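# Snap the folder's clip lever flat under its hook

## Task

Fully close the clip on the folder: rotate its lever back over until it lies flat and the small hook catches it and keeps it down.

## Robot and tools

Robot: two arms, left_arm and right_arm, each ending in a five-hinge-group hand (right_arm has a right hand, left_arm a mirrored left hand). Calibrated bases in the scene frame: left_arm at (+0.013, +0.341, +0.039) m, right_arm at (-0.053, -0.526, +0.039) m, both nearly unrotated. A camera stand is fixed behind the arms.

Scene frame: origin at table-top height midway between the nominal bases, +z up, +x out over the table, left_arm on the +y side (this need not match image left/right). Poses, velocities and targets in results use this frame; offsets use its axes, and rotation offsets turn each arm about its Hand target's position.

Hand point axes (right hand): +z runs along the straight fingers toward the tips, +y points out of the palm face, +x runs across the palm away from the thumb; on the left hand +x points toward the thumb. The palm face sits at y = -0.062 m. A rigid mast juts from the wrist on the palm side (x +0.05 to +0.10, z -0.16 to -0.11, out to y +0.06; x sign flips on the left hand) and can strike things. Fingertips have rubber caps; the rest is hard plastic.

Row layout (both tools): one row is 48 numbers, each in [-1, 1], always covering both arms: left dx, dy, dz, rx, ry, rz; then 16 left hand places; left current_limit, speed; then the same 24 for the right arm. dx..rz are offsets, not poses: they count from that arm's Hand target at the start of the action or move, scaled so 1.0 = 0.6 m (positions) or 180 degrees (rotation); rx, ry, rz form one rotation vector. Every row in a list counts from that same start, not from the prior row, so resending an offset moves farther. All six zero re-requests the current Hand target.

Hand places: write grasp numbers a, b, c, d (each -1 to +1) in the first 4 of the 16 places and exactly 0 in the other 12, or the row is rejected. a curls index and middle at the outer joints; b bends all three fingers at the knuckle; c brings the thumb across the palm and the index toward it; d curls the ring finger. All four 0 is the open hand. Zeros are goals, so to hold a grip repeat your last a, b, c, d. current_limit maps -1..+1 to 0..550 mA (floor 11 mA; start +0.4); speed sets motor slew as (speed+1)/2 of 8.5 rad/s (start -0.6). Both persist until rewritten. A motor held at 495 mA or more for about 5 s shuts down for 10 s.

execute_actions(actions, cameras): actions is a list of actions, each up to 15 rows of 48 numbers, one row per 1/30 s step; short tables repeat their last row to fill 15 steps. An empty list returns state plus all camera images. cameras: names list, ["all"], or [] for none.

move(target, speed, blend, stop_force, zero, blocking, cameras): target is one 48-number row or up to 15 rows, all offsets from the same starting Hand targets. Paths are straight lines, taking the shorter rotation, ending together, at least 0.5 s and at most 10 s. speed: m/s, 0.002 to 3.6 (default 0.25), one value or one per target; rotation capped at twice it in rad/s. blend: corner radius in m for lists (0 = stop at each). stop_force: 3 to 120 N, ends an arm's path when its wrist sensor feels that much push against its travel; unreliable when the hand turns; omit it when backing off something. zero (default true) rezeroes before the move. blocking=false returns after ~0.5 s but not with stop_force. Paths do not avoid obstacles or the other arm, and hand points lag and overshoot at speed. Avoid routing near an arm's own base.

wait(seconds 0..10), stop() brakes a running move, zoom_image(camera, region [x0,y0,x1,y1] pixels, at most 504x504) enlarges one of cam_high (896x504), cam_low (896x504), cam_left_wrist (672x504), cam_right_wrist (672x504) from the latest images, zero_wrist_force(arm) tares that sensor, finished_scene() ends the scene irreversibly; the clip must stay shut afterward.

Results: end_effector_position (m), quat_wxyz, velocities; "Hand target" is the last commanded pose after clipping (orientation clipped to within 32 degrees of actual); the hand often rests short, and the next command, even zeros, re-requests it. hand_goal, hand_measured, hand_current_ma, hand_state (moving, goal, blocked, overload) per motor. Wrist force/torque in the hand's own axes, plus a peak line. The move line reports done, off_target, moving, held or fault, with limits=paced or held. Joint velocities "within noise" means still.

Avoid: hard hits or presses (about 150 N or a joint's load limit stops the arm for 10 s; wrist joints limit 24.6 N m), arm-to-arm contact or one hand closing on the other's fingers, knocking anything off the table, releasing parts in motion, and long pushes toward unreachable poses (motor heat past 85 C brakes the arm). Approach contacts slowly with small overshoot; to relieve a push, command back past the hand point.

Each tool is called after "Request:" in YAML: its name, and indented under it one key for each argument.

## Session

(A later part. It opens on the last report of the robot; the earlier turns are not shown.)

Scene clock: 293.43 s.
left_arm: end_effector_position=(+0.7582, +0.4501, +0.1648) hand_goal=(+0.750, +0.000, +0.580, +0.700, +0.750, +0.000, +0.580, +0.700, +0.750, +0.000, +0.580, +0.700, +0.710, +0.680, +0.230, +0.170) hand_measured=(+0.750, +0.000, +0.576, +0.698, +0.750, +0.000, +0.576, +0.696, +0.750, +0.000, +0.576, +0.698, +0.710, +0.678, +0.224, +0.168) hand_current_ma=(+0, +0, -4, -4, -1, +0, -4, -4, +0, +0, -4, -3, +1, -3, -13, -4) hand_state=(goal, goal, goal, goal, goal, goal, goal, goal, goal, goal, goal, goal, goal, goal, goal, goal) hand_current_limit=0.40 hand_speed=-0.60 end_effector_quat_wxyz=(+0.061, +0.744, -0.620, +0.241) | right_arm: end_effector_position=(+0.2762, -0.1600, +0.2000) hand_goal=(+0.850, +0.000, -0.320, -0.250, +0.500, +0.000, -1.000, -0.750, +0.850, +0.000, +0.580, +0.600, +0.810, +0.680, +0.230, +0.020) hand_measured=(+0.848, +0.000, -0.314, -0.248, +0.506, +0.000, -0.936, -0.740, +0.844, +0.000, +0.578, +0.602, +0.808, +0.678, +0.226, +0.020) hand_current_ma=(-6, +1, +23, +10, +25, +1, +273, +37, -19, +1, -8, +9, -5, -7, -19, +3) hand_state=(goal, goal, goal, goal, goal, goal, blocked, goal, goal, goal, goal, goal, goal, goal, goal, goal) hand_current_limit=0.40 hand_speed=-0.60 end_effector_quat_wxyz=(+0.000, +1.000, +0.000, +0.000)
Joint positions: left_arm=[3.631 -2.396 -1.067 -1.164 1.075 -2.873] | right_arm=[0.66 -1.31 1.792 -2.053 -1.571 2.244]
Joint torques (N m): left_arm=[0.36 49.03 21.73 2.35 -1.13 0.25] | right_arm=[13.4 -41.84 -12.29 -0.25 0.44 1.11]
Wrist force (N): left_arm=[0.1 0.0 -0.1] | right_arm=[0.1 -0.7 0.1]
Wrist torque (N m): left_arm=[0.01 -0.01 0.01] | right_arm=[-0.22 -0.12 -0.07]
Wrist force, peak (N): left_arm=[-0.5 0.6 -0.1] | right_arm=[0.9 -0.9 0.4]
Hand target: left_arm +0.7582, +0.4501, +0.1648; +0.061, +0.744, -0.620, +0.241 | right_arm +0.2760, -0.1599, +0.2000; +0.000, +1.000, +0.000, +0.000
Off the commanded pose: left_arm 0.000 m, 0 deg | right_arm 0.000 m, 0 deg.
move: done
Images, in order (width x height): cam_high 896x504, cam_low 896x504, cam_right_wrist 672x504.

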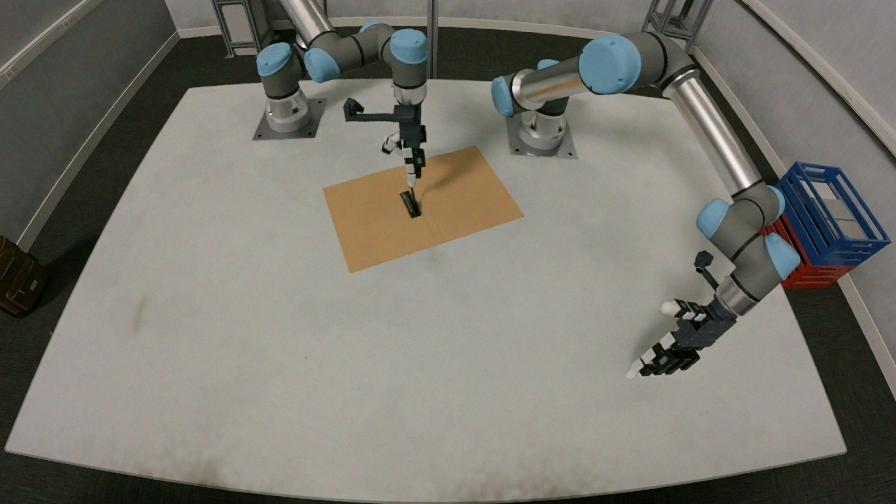

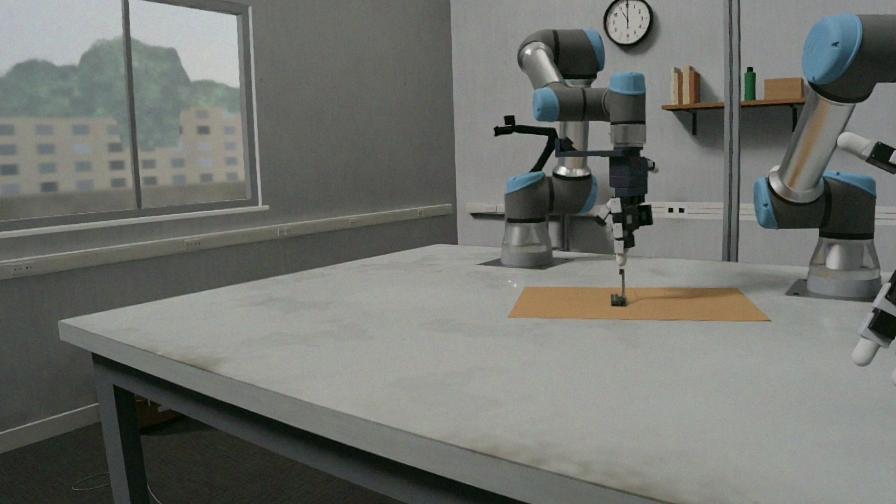

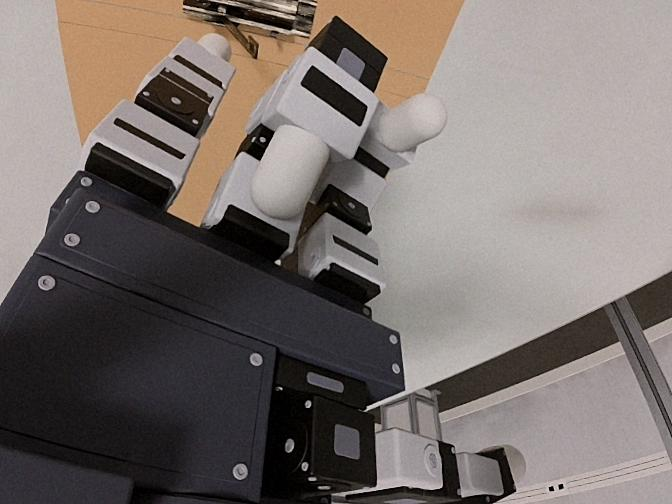

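Request:
move:
  target:
    - [0,0,0,0,0,0, 0,0,0,0,0,0,0,0,0,0,0,0,0,0,0,0, 0.4,-0.6, 0,0,-0.05,0,0,0, 1,0,0,0,0,0,0,0,0,0,0,0,0,0,0,0, 0.4,-0.6]
    - [0,0,0,0,0,0, 0,0,0,0,0,0,0,0,0,0,0,0,0,0,0,0, 0.4,-0.6, -0.0227,-0.0075,-0.0677,0,0,0, 1,0,0,0,0,0,0,0,0,0,0,0,0,0,0,0, 0.4,-0.6]
  speed: 0.03
  stop_force: 15
  cameras: ["cam_high", "cam_low", "cam_right_wrist"]

Request:
zoom_image:
  camera: "cam_high"
  region: [380, 150, 450, 230]

Request:
zoom_image:
  camera: "cam_low"
  region: [580, 240, 660, 320]

Request:
zoom_image:
  camera: "cam_right_wrist"
  region: [130, 0, 290, 120]

Scene clock: 316.63 s.
left_arm: end_effector_position=(+0.7582, +0.4501, +0.1648) hand_goal=(+0.750, +0.000, +0.580, +0.700, +0.750, +0.000, +0.580, +0.700, +0.750, +0.000, +0.580, +0.700, +0.710, +0.680, +0.230, +0.170) hand_measured=(+0.750, +0.000, +0.576, +0.698, +0.750, +0.000, +0.576, +0.696, +0.750, +0.000, +0.576, +0.698, +0.710, +0.678, +0.224, +0.168) hand_current_ma=(+0, +0, -4, -4, -1, +0, -4, -4, +0, +0, -4, -3, +1, -3, -13, -4) hand_state=(goal, goal, goal, goal, goal, goal, goal, goal, goal, goal, goal, goal, goal, goal, goal, goal) hand_current_limit=0.40 hand_speed=-0.60 end_effector_quat_wxyz=(+0.061, +0.744, -0.620, +0.241) | right_arm: end_effector_position=(+0.2624, -0.1644, +0.1594) hand_goal=(+0.850, +0.000, -0.320, -0.250, +0.500, +0.000, -1.000, -0.750, +0.850, +0.000, +0.580, +0.600, +0.810, +0.680, +0.230, +0.020) hand_measured=(+0.848, +0.000, -0.314, -0.248, +0.506, +0.000, -0.936, -0.740, +0.846, -0.022, +0.578, +0.602, +0.808, +0.678, +0.226, +0.020) hand_current_ma=(-6, +1, +23, +10, +25, +1, +273, +37, -11, -76, -7, +3, -5, -7, -19, +3) hand_state=(goal, goal, goal, goal, goal, goal, blocked, goal, goal, blocked, goal, goal, goal, goal, goal, goal) hand_current_limit=0.40 hand_speed=-0.60 end_effector_quat_wxyz=(+0.000, +1.000, +0.000, +0.000)
Joint positions: left_arm=[3.631 -2.396 -1.067 -1.164 1.075 -2.873] | right_arm=[0.67 -1.284 1.879 -2.164 -1.571 2.253]
Joint torques (N m): left_arm=[-0.68 49.99 20.67 2.46 -1.12 0.01] | right_arm=[-12.66 -21.16 -27.82 0.29 -0.38 -0.99]
Wrist force (N): left_arm=[-0.3 0.1 0.2] | right_arm=[1.0 -0.1 -0.6]
Wrist torque (N m): left_arm=[0.00 0.05 -0.04] | right_arm=[-0.15 0.05 -0.03]
Wrist force, peak (N): left_arm=[-0.6 0.3 -0.1] | right_arm=[1.6 -0.1 -2.5]
Hand target: left_arm +0.7582, +0.4501, +0.1648; +0.061, +0.744, -0.620, +0.241 | right_arm +0.2624, -0.1644, +0.1594; +0.000, +1.000, +0.000, +0.000
Off the commanded pose: left_arm 0.000 m, 0 deg | right_arm 0.000 m, 0 deg.
move: done
Images, in order (width x height): cam_high 896x504, cam_low 896x504, cam_right_wrist 672x504.

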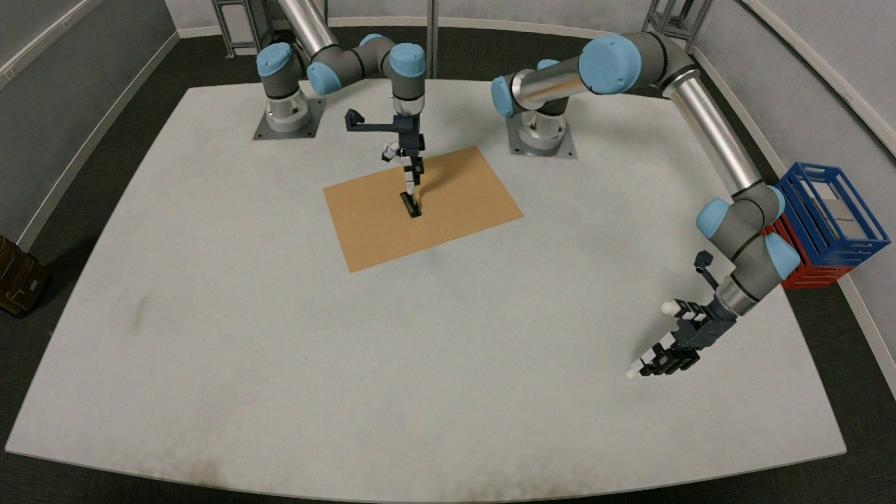

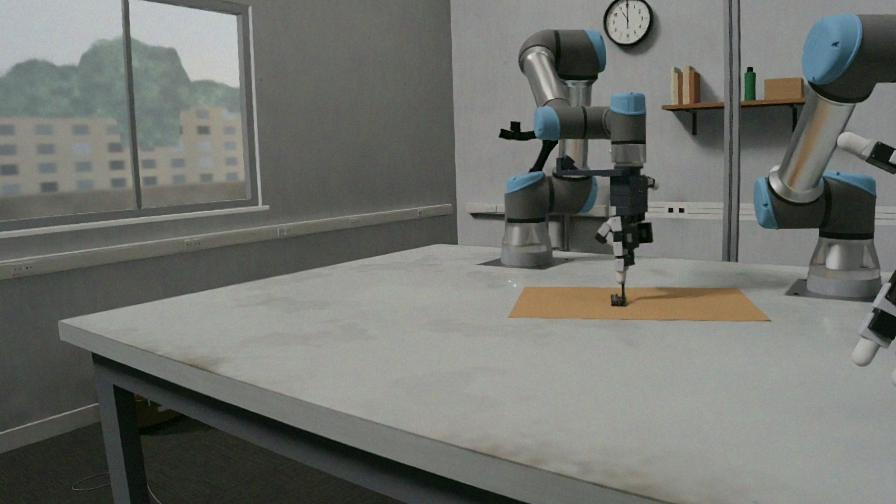

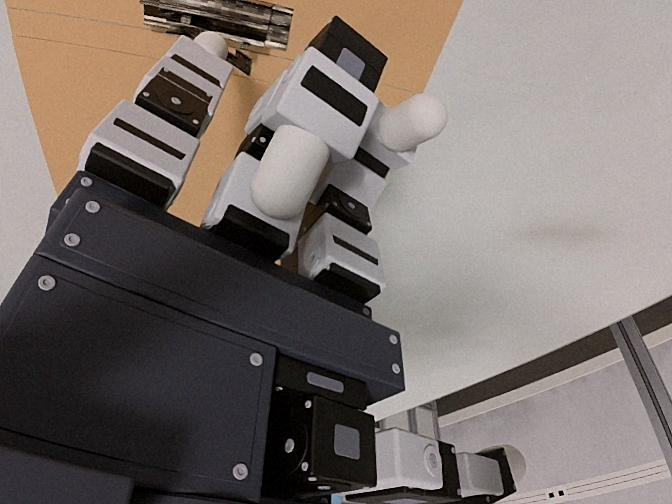

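Scaled by 6.300 from the camera's 896x504 image, which has a finer 1280x720 frame.

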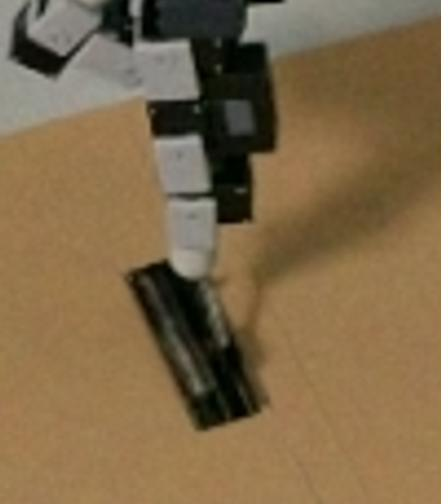

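Scaled by 6.300 from the camera's 896x504 image, which has a finer 1280x720 frame.

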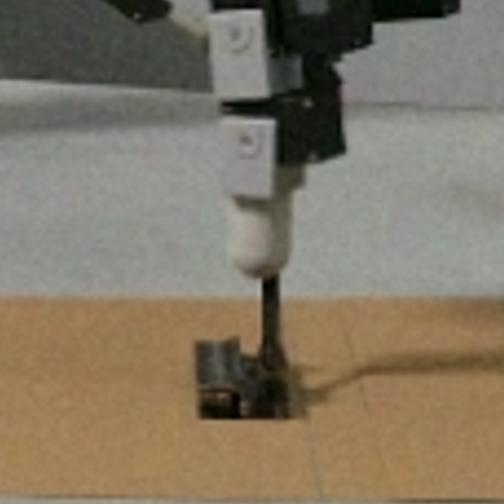

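Scaled by 3.150 from the camera's 672x504 image, which has a finer 960x720 frame.

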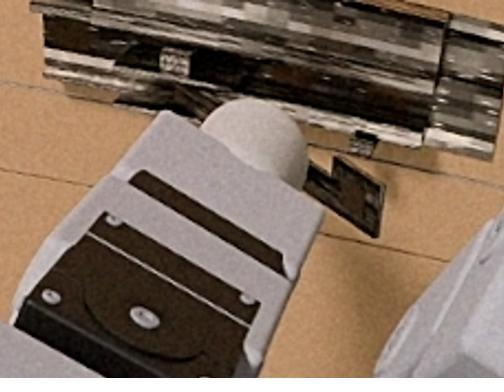

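Request:
move:
  target:
    - [0,0,0,0,0,0, 0,0,0,0,0,0,0,0,0,0,0,0,0,0,0,0, 0.4,-0.6, -0.0248,-0.0082,-0.015,0,0,0, 1,0,0,0,0,0,0,0,0,0,0,0,0,0,0,0, 0.4,-0.6]
    - [0,0,0,0,0,0, 0,0,0,0,0,0,0,0,0,0,0,0,0,0,0,0, 0.4,-0.6, -0.0325,-0.0106,-0.0307,0,0,0, 1,0,0,0,0,0,0,0,0,0,0,0,0,0,0,0, 0.4,-0.6]
  speed: 0.03
  stop_force: 20
  cameras: ["cam_high", "cam_low", "cam_right_wrist"]

Request:
zoom_image:
  camera: "cam_high"
  region: [380, 150, 450, 230]

Request:
zoom_image:
  camera: "cam_low"
  region: [580, 240, 660, 320]

Request:
zoom_image:
  camera: "cam_right_wrist"
  region: [130, 0, 290, 120]

Scene clock: 333.03 s.
left_arm: end_effector_position=(+0.7582, +0.4501, +0.1648) hand_goal=(+0.750, +0.000, +0.580, +0.700, +0.750, +0.000, +0.580, +0.700, +0.750, +0.000, +0.580, +0.700, +0.710, +0.680, +0.230, +0.170) hand_measured=(+0.750, +0.000, +0.576, +0.698, +0.750, +0.000, +0.576, +0.696, +0.750, +0.000, +0.576, +0.698, +0.710, +0.678, +0.224, +0.168) hand_current_ma=(+0, +0, -4, -4, -1, +0, -4, -4, +0, +0, -4, -3, +1, -3, -13, -4) hand_state=(goal, goal, goal, goal, goal, goal, goal, goal, goal, goal, goal, goal, goal, goal, goal, goal) hand_current_limit=0.40 hand_speed=-0.60 end_effector_quat_wxyz=(+0.061, +0.744, -0.620, +0.241) | right_arm: end_effector_position=(+0.2429, -0.1708, +0.1410) hand_goal=(+0.850, +0.000, -0.320, -0.250, +0.500, +0.000, -1.000, -0.750, +0.850, +0.000, +0.580, +0.600, +0.810, +0.680, +0.230, +0.020) hand_measured=(+0.848, +0.000, -0.314, -0.248, +0.506, +0.000, -0.936, -0.740, +0.854, -0.054, +0.582, +0.602, +0.808, +0.678, +0.226, +0.020) hand_current_ma=(-6, +1, +23, +10, +25, +1, +273, +37, +17, -199, +6, +3, -5, -7, -19, +3) hand_state=(goal, goal, goal, goal, goal, goal, blocked, goal, goal, blocked, goal, goal, goal, goal, goal, goal) hand_current_limit=0.40 hand_speed=-0.60 end_effector_quat_wxyz=(+0.000, +1.000, +0.000, +0.000)
Joint positions: left_arm=[3.631 -2.396 -1.067 -1.164 1.075 -2.873] | right_arm=[0.684 -1.292 1.948 -2.225 -1.571 2.267]
Joint torques (N m): left_arm=[-0.3 50.08 22.43 2.74 -0.98 0.25] | right_arm=[-8.36 -38.44 -25.22 1.1 2.62 -0.71]
Wrist force (N): left_arm=[-0.4 -0.1 0.0] | right_arm=[2.7 -0.3 -4.2]
Wrist torque (N m): left_arm=[-0.01 0.05 -0.04] | right_arm=[0.16 0.47 0.13]
Wrist force, peak (N): left_arm=[-0.1 0.7 0.0] | right_arm=[2.7 -0.4 -6.3]
Hand target: left_arm +0.7582, +0.4501, +0.1648; +0.061, +0.744, -0.620, +0.241 | right_arm +0.2429, -0.1708, +0.1410; +0.000, +1.000, +0.000, +0.000
Off the commanded pose: left_arm 0.000 m, 0 deg | right_arm 0.000 m, 0 deg.
move: done
Images, in order (width x height): cam_high 896x504, cam_low 896x504, cam_right_wrist 672x504.

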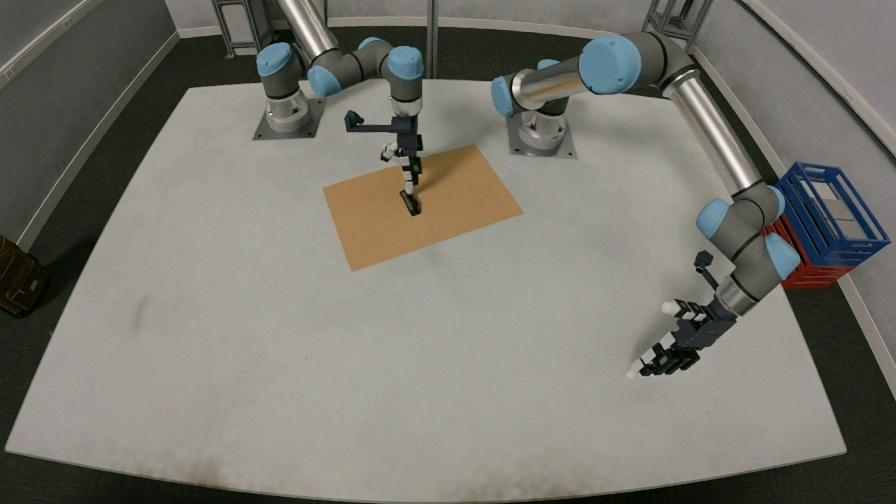

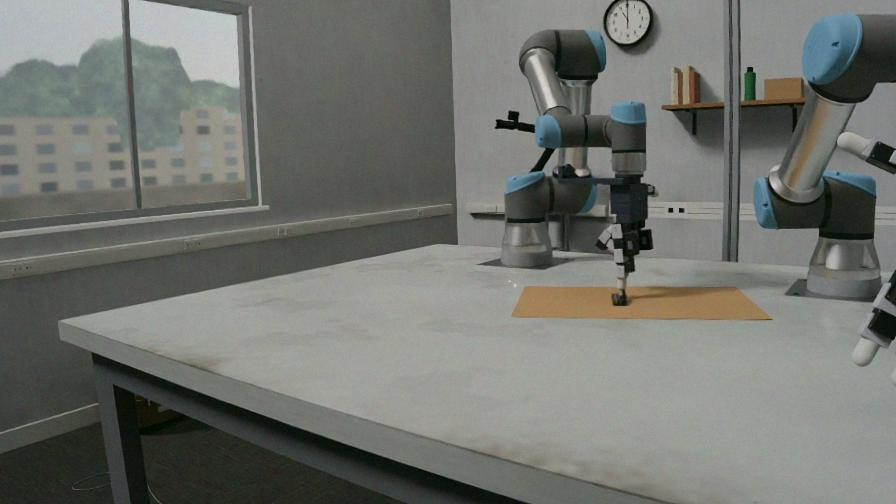

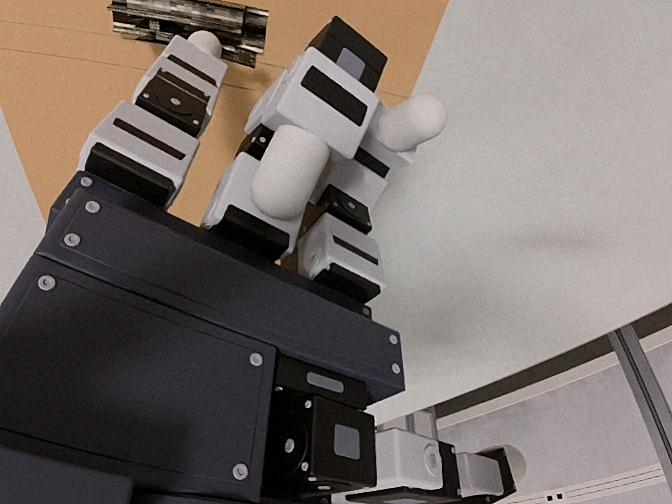

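Scaled by 6.300 from the camera's 896x504 image, which has a finer 1280x720 frame.

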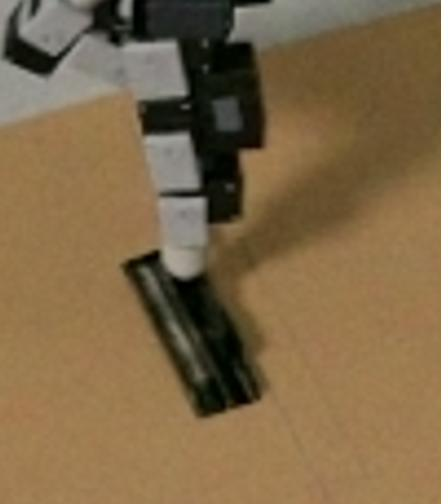

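Scaled by 6.300 from the camera's 896x504 image, which has a finer 1280x720 frame.

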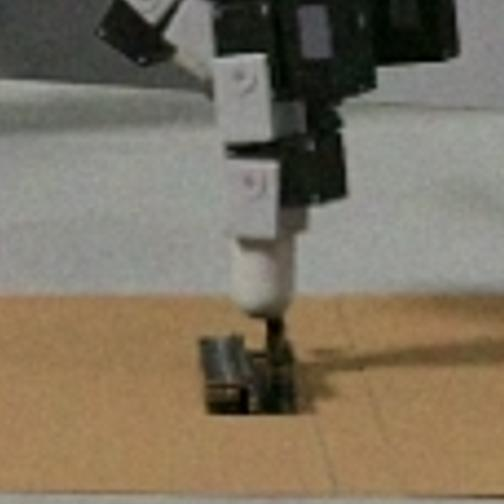

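Scaled by 3.150 from the camera's 672x504 image, which has a finer 960x720 frame.

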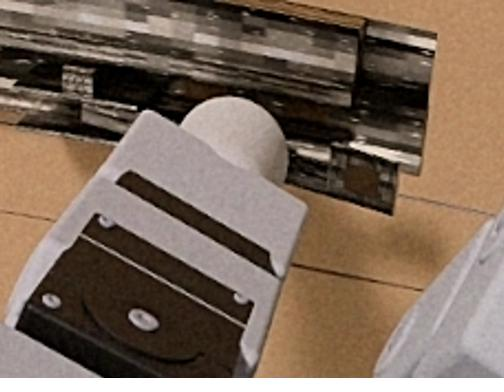

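Request:
move:
  target: [0,0,0,0,0,0, 0,0,0,0,0,0,0,0,0,0,0,0,0,0,0,0, 0.4,-0.6, 0.01,0.004,0.0667,0,0,0, 1,0,0,0,0,0,0,0,0,0,0,0,0,0,0,0, 0.4,-0.6]
  speed: 0.05
  cameras: ["cam_high", "cam_low", "cam_right_wrist"]

Request:
zoom_image:
  camera: "cam_high"
  region: [380, 150, 450, 230]

Request:
zoom_image:
  camera: "cam_low"
  region: [580, 240, 660, 320]

Request:
zoom_image:
  camera: "cam_right_wrist"
  region: [130, 0, 290, 120]

Scene clock: 351.97 s.
left_arm: end_effector_position=(+0.7582, +0.4501, +0.1648) hand_goal=(+0.750, +0.000, +0.580, +0.700, +0.750, +0.000, +0.580, +0.700, +0.750, +0.000, +0.580, +0.700, +0.710, +0.680, +0.230, +0.170) hand_measured=(+0.750, +0.000, +0.576, +0.698, +0.750, +0.000, +0.576, +0.696, +0.750, +0.000, +0.576, +0.698, +0.710, +0.678, +0.224, +0.168) hand_current_ma=(+0, +0, -4, -4, -1, +0, -4, -4, +0, +0, -4, -3, +1, -3, -13, -4) hand_state=(goal, goal, goal, goal, goal, goal, goal, goal, goal, goal, goal, goal, goal, goal, goal, goal) hand_current_limit=0.40 hand_speed=-0.60 end_effector_quat_wxyz=(+0.061, +0.744, -0.620, +0.241) | right_arm: end_effector_position=(+0.2490, -0.1684, +0.1811) hand_goal=(+0.850, +0.000, -0.320, -0.250, +0.500, +0.000, -1.000, -0.750, +0.850, +0.000, +0.580, +0.600, +0.810, +0.680, +0.230, +0.020) hand_measured=(+0.848, +0.000, -0.314, -0.248, +0.506, +0.000, -0.936, -0.740, +0.850, -0.004, +0.582, +0.602, +0.808, +0.678, +0.226, +0.020) hand_current_ma=(-6, +1, +23, +10, +25, +1, +273, +37, +0, -9, +7, +3, -5, -7, -19, +3) hand_state=(goal, goal, goal, goal, goal, goal, blocked, goal, goal, goal, goal, goal, goal, goal, goal, goal) hand_current_limit=0.40 hand_speed=-0.60 end_effector_quat_wxyz=(+0.000, +1.000, +0.000, +0.000)
Joint positions: left_arm=[3.631 -2.396 -1.067 -1.164 1.075 -2.873] | right_arm=[0.68 -1.338 1.884 -2.116 -1.571 2.263]
Joint torques (N m): left_arm=[0.26 49.35 20.59 2.76 -0.83 0.35] | right_arm=[-9.28 -20.02 -11.48 -4.27 1.91 -0.7]
Wrist force (N): left_arm=[0.2 0.0 -0.3] | right_arm=[0.2 -0.4 0.1]
Wrist torque (N m): left_arm=[0.03 -0.03 0.01] | right_arm=[-0.18 -0.12 -0.02]
Wrist force, peak (N): left_arm=[-0.6 0.4 0.2] | right_arm=[2.8 -0.2 -4.5]
Hand target: left_arm +0.7582, +0.4501, +0.1648; +0.061, +0.744, -0.620, +0.241 | right_arm +0.2489, -0.1684, +0.1810; +0.000, +1.000, +0.000, +0.000
Off the commanded pose: left_arm 0.000 m, 0 deg | right_arm 0.000 m, 0 deg.
move: done
Images, in order (width x height): cam_high 896x504, cam_low 896x504, cam_right_wrist 672x504.

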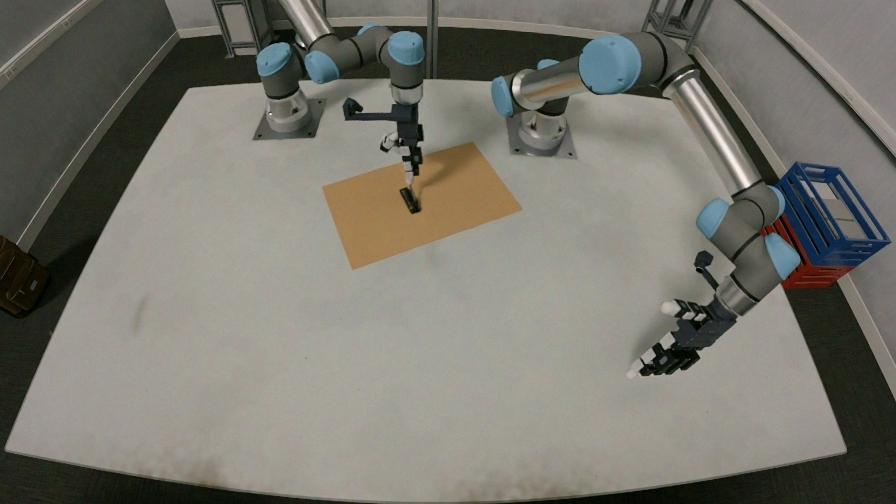

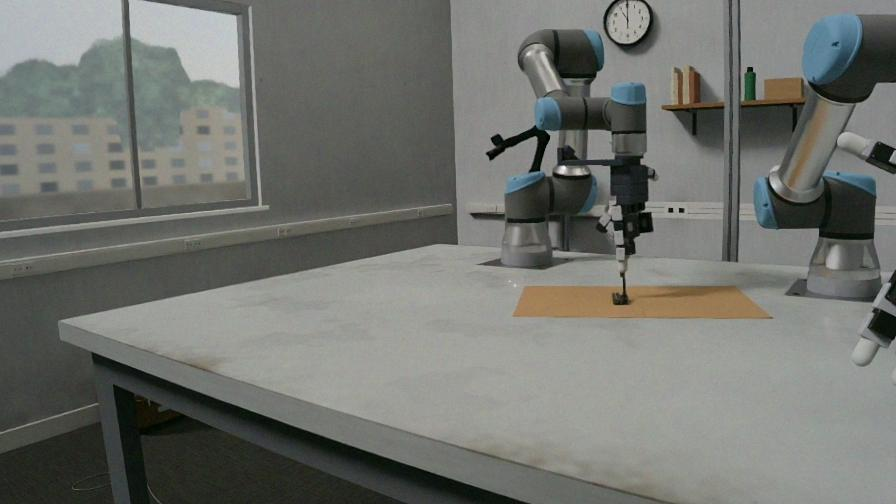

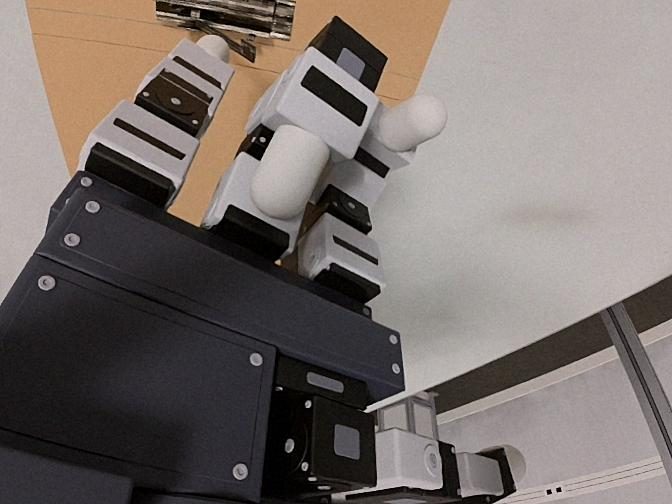

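Scaled by 6.300 from the camera's 896x504 image, which has a finer 1280x720 frame.

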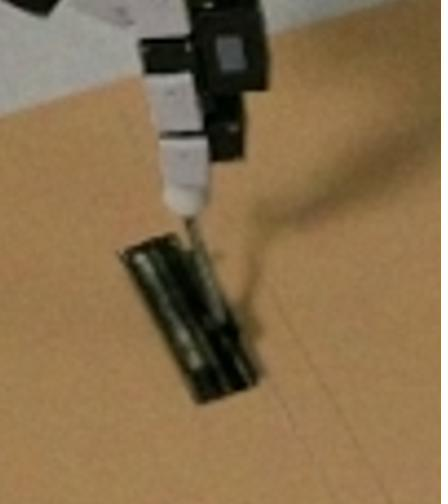

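Scaled by 6.300 from the camera's 896x504 image, which has a finer 1280x720 frame.

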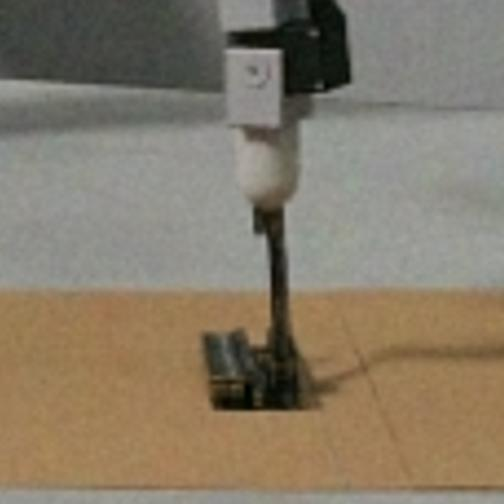

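Scaled by 3.150 from the camera's 672x504 image, which has a finer 960x720 frame.

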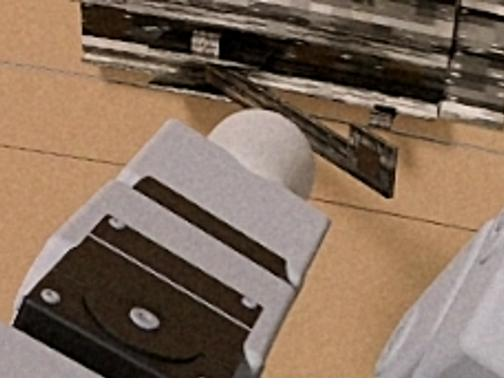

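Request:
move:
  target:
    - [0,0,0,0,0,0, 0,0,0,0,0,0,0,0,0,0,0,0,0,0,0,0, 0.4,-0.6, -0.0108,0,-0.015,0,0,0, 1,0,0,0,0,0,0,0,0,0,0,0,0,0,0,0, 0.4,-0.6]
    - [0,0,0,0,0,0, 0,0,0,0,0,0,0,0,0,0,0,0,0,0,0,0, 0.4,-0.6, -0.03,-0.0052,-0.0433,0,0,0, 1,0,0,0,0,0,0,0,0,0,0,0,0,0,0,0, 0.4,-0.6]
    - [0,0,0,0,0,0, 0,0,0,0,0,0,0,0,0,0,0,0,0,0,0,0, 0.4,-0.6, -0.0417,-0.0085,-0.065,0,0,0, 1,0,0,0,0,0,0,0,0,0,0,0,0,0,0,0, 0.4,-0.6]
  speed: 0.03
  stop_force: 30
  cameras: ["cam_high", "cam_low", "cam_right_wrist"]

Request:
zoom_image:
  camera: "cam_high"
  region: [380, 150, 450, 230]

Request:
zoom_image:
  camera: "cam_low"
  region: [580, 240, 660, 320]

Request:
zoom_image:
  camera: "cam_right_wrist"
  region: [130, 0, 290, 120]

Scene clock: 382.77 s.
left_arm: end_effector_position=(+0.7582, +0.4501, +0.1648) hand_goal=(+0.750, +0.000, +0.580, +0.700, +0.750, +0.000, +0.580, +0.700, +0.750, +0.000, +0.580, +0.700, +0.710, +0.680, +0.230, +0.170) hand_measured=(+0.750, +0.000, +0.576, +0.698, +0.750, +0.000, +0.576, +0.696, +0.750, +0.000, +0.576, +0.698, +0.710, +0.678, +0.224, +0.168) hand_current_ma=(+0, +0, -4, -4, -1, +0, -4, -4, +0, +0, -4, -3, +1, -3, -13, -4) hand_state=(goal, goal, goal, goal, goal, goal, goal, goal, goal, goal, goal, goal, goal, goal, goal, goal) hand_current_limit=0.40 hand_speed=-0.60 end_effector_quat_wxyz=(+0.061, +0.744, -0.620, +0.241) | right_arm: end_effector_position=(+0.2239, -0.1735, +0.1420) hand_goal=(+0.850, +0.000, -0.320, -0.250, +0.500, +0.000, -1.000, -0.750, +0.850, +0.000, +0.580, +0.600, +0.810, +0.680, +0.230, +0.020) hand_measured=(+0.848, +0.000, -0.314, -0.248, +0.506, +0.000, -0.936, -0.740, +0.850, -0.040, +0.580, +0.598, +0.808, +0.678, +0.226, +0.020) hand_current_ma=(-6, +1, +23, +10, +25, +1, +273, +37, +2, -142, -1, -4, -5, -7, -19, +3) hand_state=(goal, goal, goal, goal, goal, goal, blocked, goal, goal, blocked, goal, goal, goal, goal, goal, goal) hand_current_limit=0.40 hand_speed=-0.60 end_effector_quat_wxyz=(+0.000, +1.000, +0.000, +0.000)
Joint positions: left_arm=[3.631 -2.396 -1.067 -1.164 1.075 -2.873] | right_arm=[0.703 -1.321 1.984 -2.232 -1.571 2.286]
Joint torques (N m): left_arm=[0.77 49.87 20.51 2.78 -0.81 0.31] | right_arm=[-11.05 -37.91 -25.69 0.56 2.62 -0.9]
Wrist force (N): left_arm=[0.1 0.1 0.2] | right_arm=[1.9 -0.4 -2.7]
Wrist torque (N m): left_arm=[0.00 -0.02 0.01] | right_arm=[0.01 0.30 0.04]
Wrist force, peak (N): left_arm=[-0.6 0.3 0.0] | right_arm=[2.2 -0.2 -5.0]
Hand target: left_arm +0.7582, +0.4501, +0.1648; +0.061, +0.744, -0.620, +0.241 | right_arm +0.2239, -0.1735, +0.1420; +0.000, +1.000, +0.000, +0.000
Off the commanded pose: left_arm 0.000 m, 0 deg | right_arm 0.000 m, 0 deg.
move: done
Images, in order (width x height): cam_high 896x504, cam_low 896x504, cam_right_wrist 672x504.

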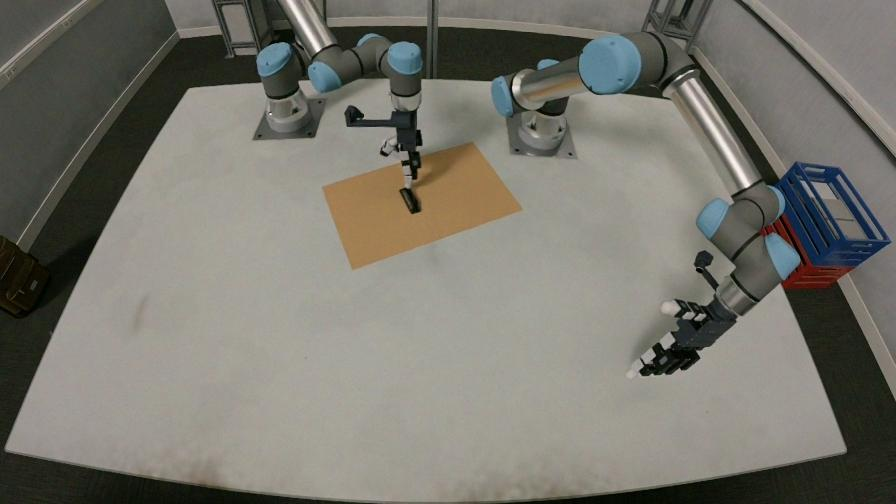

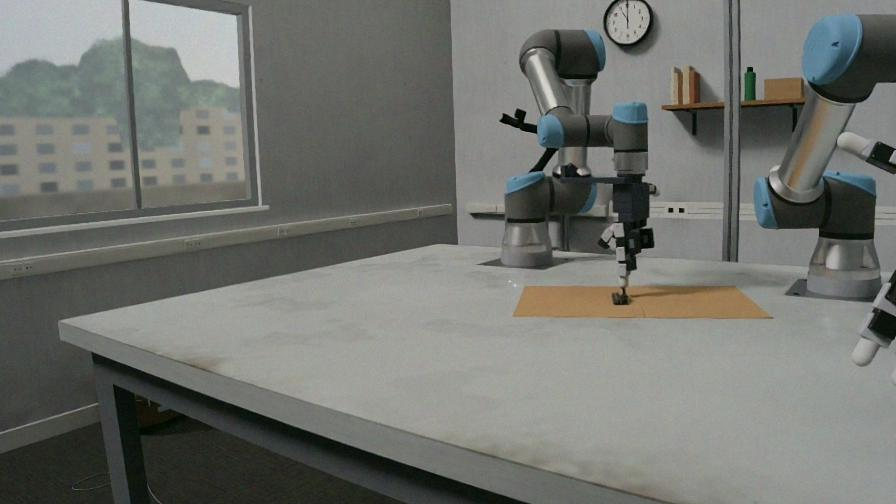

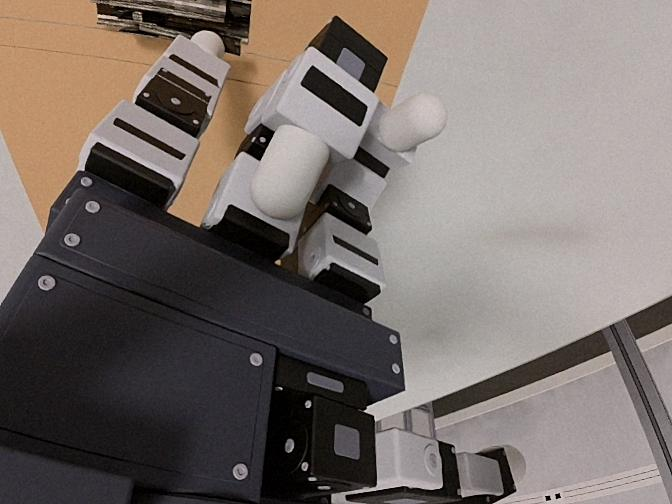

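Scaled by 6.300 from the camera's 896x504 image, which has a finer 1280x720 frame.

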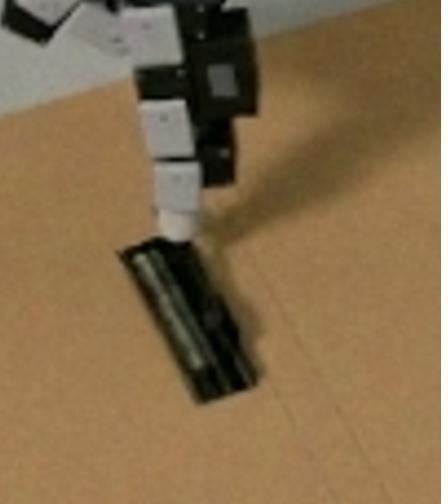

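Scaled by 6.300 from the camera's 896x504 image, which has a finer 1280x720 frame.

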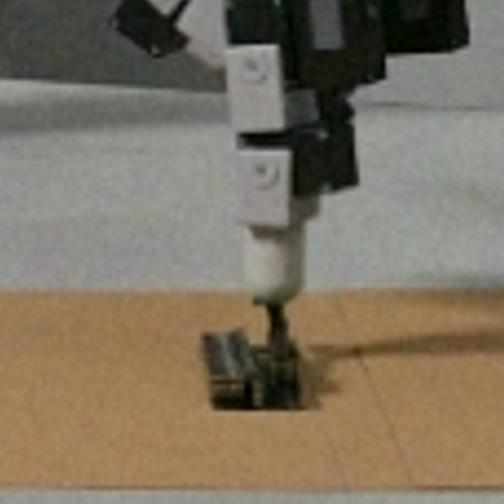

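Scaled by 3.150 from the camera's 672x504 image, which has a finer 960x720 frame.

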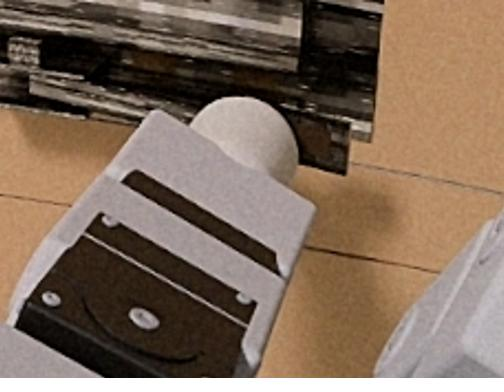

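Request:
move:
  target: [0,0,0,0,0,0, 0,0,0,0,0,0,0,0,0,0,0,0,0,0,0,0, 0.4,-0.6, -0.003,-0.001,-0.0167,0,0,0, 1,0,0,0,0,0,0,0,0,0,0,0,0,0,0,0, 0.4,-0.6]
  speed: 0.012
  stop_force: 25
  cameras: ["cam_high", "cam_low", "cam_right_wrist"]

Request:
zoom_image:
  camera: "cam_low"
  region: [580, 240, 660, 320]

Request:
zoom_image:
  camera: "cam_right_wrist"
  region: [90, 0, 270, 120]

Scene clock: 391.30 s.
left_arm: end_effector_position=(+0.7582, +0.4501, +0.1648) hand_goal=(+0.750, +0.000, +0.580, +0.700, +0.750, +0.000, +0.580, +0.700, +0.750, +0.000, +0.580, +0.700, +0.710, +0.680, +0.230, +0.170) hand_measured=(+0.750, +0.000, +0.576, +0.698, +0.750, +0.000, +0.576, +0.696, +0.750, +0.000, +0.576, +0.698, +0.710, +0.678, +0.224, +0.168) hand_current_ma=(+0, +0, -4, -4, -1, +0, -4, -4, +0, +0, -4, -3, +1, -3, -13, -4) hand_state=(goal, goal, goal, goal, goal, goal, goal, goal, goal, goal, goal, goal, goal, goal, goal, goal) hand_current_limit=0.40 hand_speed=-0.60 end_effector_quat_wxyz=(+0.061, +0.744, -0.620, +0.241) | right_arm: end_effector_position=(+0.2223, -0.1740, +0.1329) hand_goal=(+0.850, +0.000, -0.320, -0.250, +0.500, +0.000, -1.000, -0.750, +0.850, +0.000, +0.580, +0.600, +0.810, +0.680, +0.230, +0.020) hand_measured=(+0.848, +0.000, -0.314, -0.248, +0.506, +0.000, -0.936, -0.740, +0.854, -0.050, +0.576, +0.584, +0.808, +0.678, +0.226, +0.020) hand_current_ma=(-6, +1, +23, +10, +25, +1, +273, +37, +15, -180, -11, -65, -5, -7, -19, +3) hand_state=(goal, goal, goal, goal, goal, goal, blocked, goal, goal, blocked, goal, goal, goal, goal, goal, goal) hand_current_limit=0.40 hand_speed=-0.60 end_effector_quat_wxyz=(+0.000, +1.000, +0.000, +0.000)
Joint positions: left_arm=[3.631 -2.396 -1.067 -1.164 1.075 -2.873] | right_arm=[0.705 -1.31 1.998 -2.258 -1.571 2.288]
Joint torques (N m): left_arm=[-1.01 48.86 20.03 2.83 -1.07 0.36] | right_arm=[-3.03 -24.68 -15.86 2.55 2.38 -0.71]
Wrist force (N): left_arm=[0.1 0.3 0.0] | right_arm=[0.2 1.7 -27.7]
Wrist torque (N m): left_arm=[0.05 -0.01 0.00] | right_arm=[2.08 1.85 0.03]
Wrist force, peak (N): left_arm=[-0.6 0.2 -0.3] | right_arm=[-0.4 2.1 -36.7]
Hand target: left_arm +0.7582, +0.4501, +0.1648; +0.061, +0.744, -0.620, +0.241 | right_arm +0.2223, -0.1740, +0.1329; +0.000, +1.000, +0.000, +0.000 (not the last commanded pose)
Off the commanded pose: left_arm 0.000 m, 0 deg | right_arm 0.001 m, 0 deg.
move: contact (right_arm)
Images, in order (width x height): cam_high 896x504, cam_low 896x504, cam_right_wrist 672x504.

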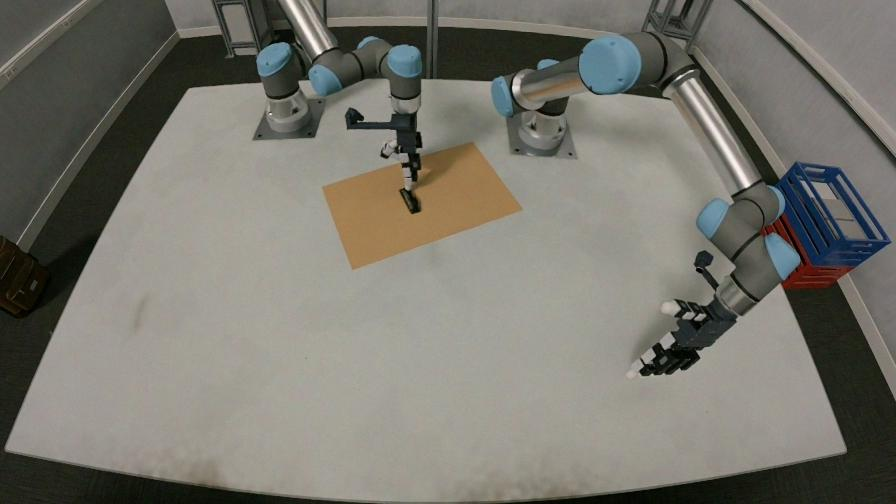

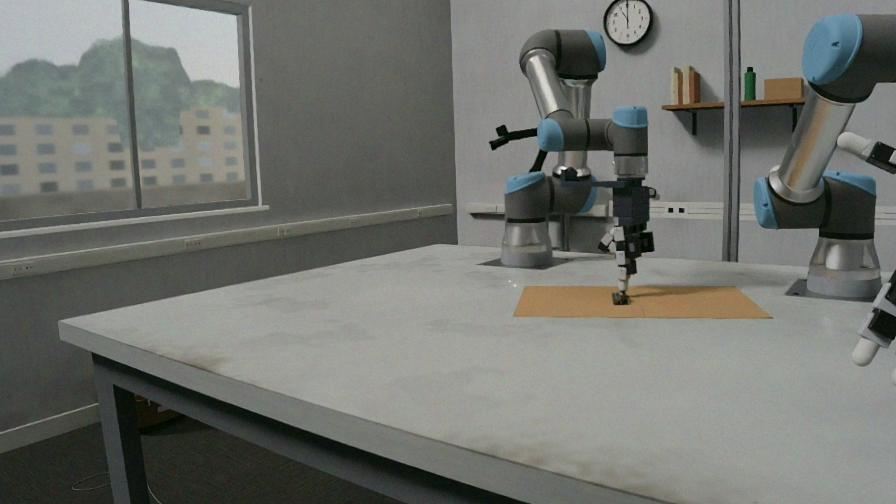

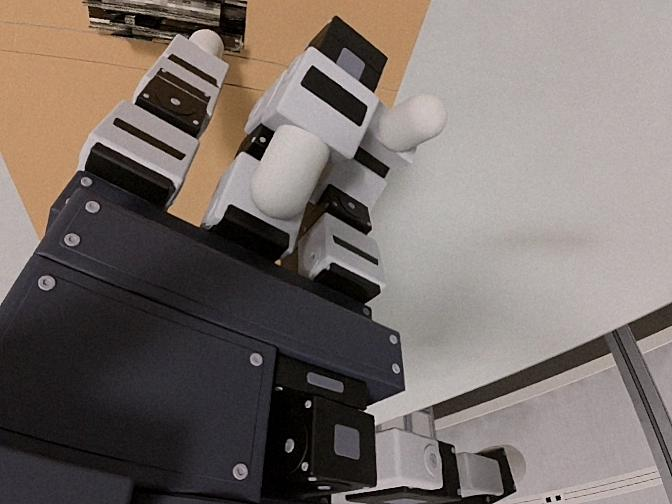

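Scaled by 6.300 from the camera's 896x504 image, which has a finer 1280x720 frame.

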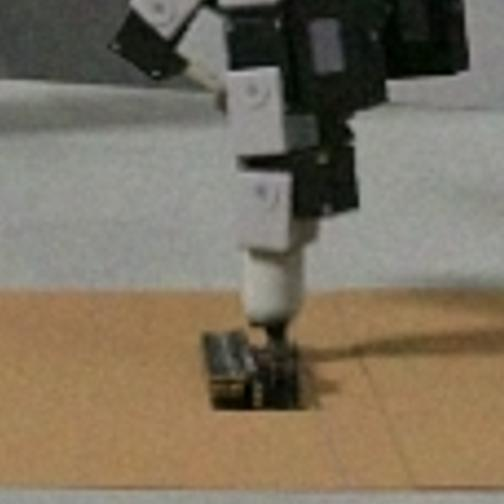

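Scaled by 2.800 from the camera's 672x504 image, which has a finer 960x720 frame.

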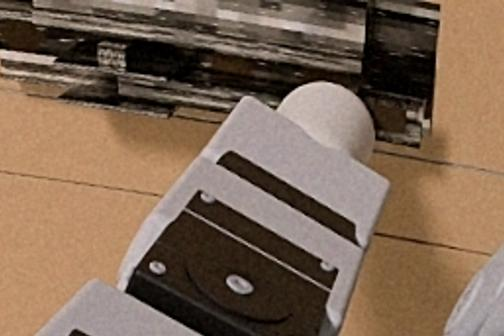

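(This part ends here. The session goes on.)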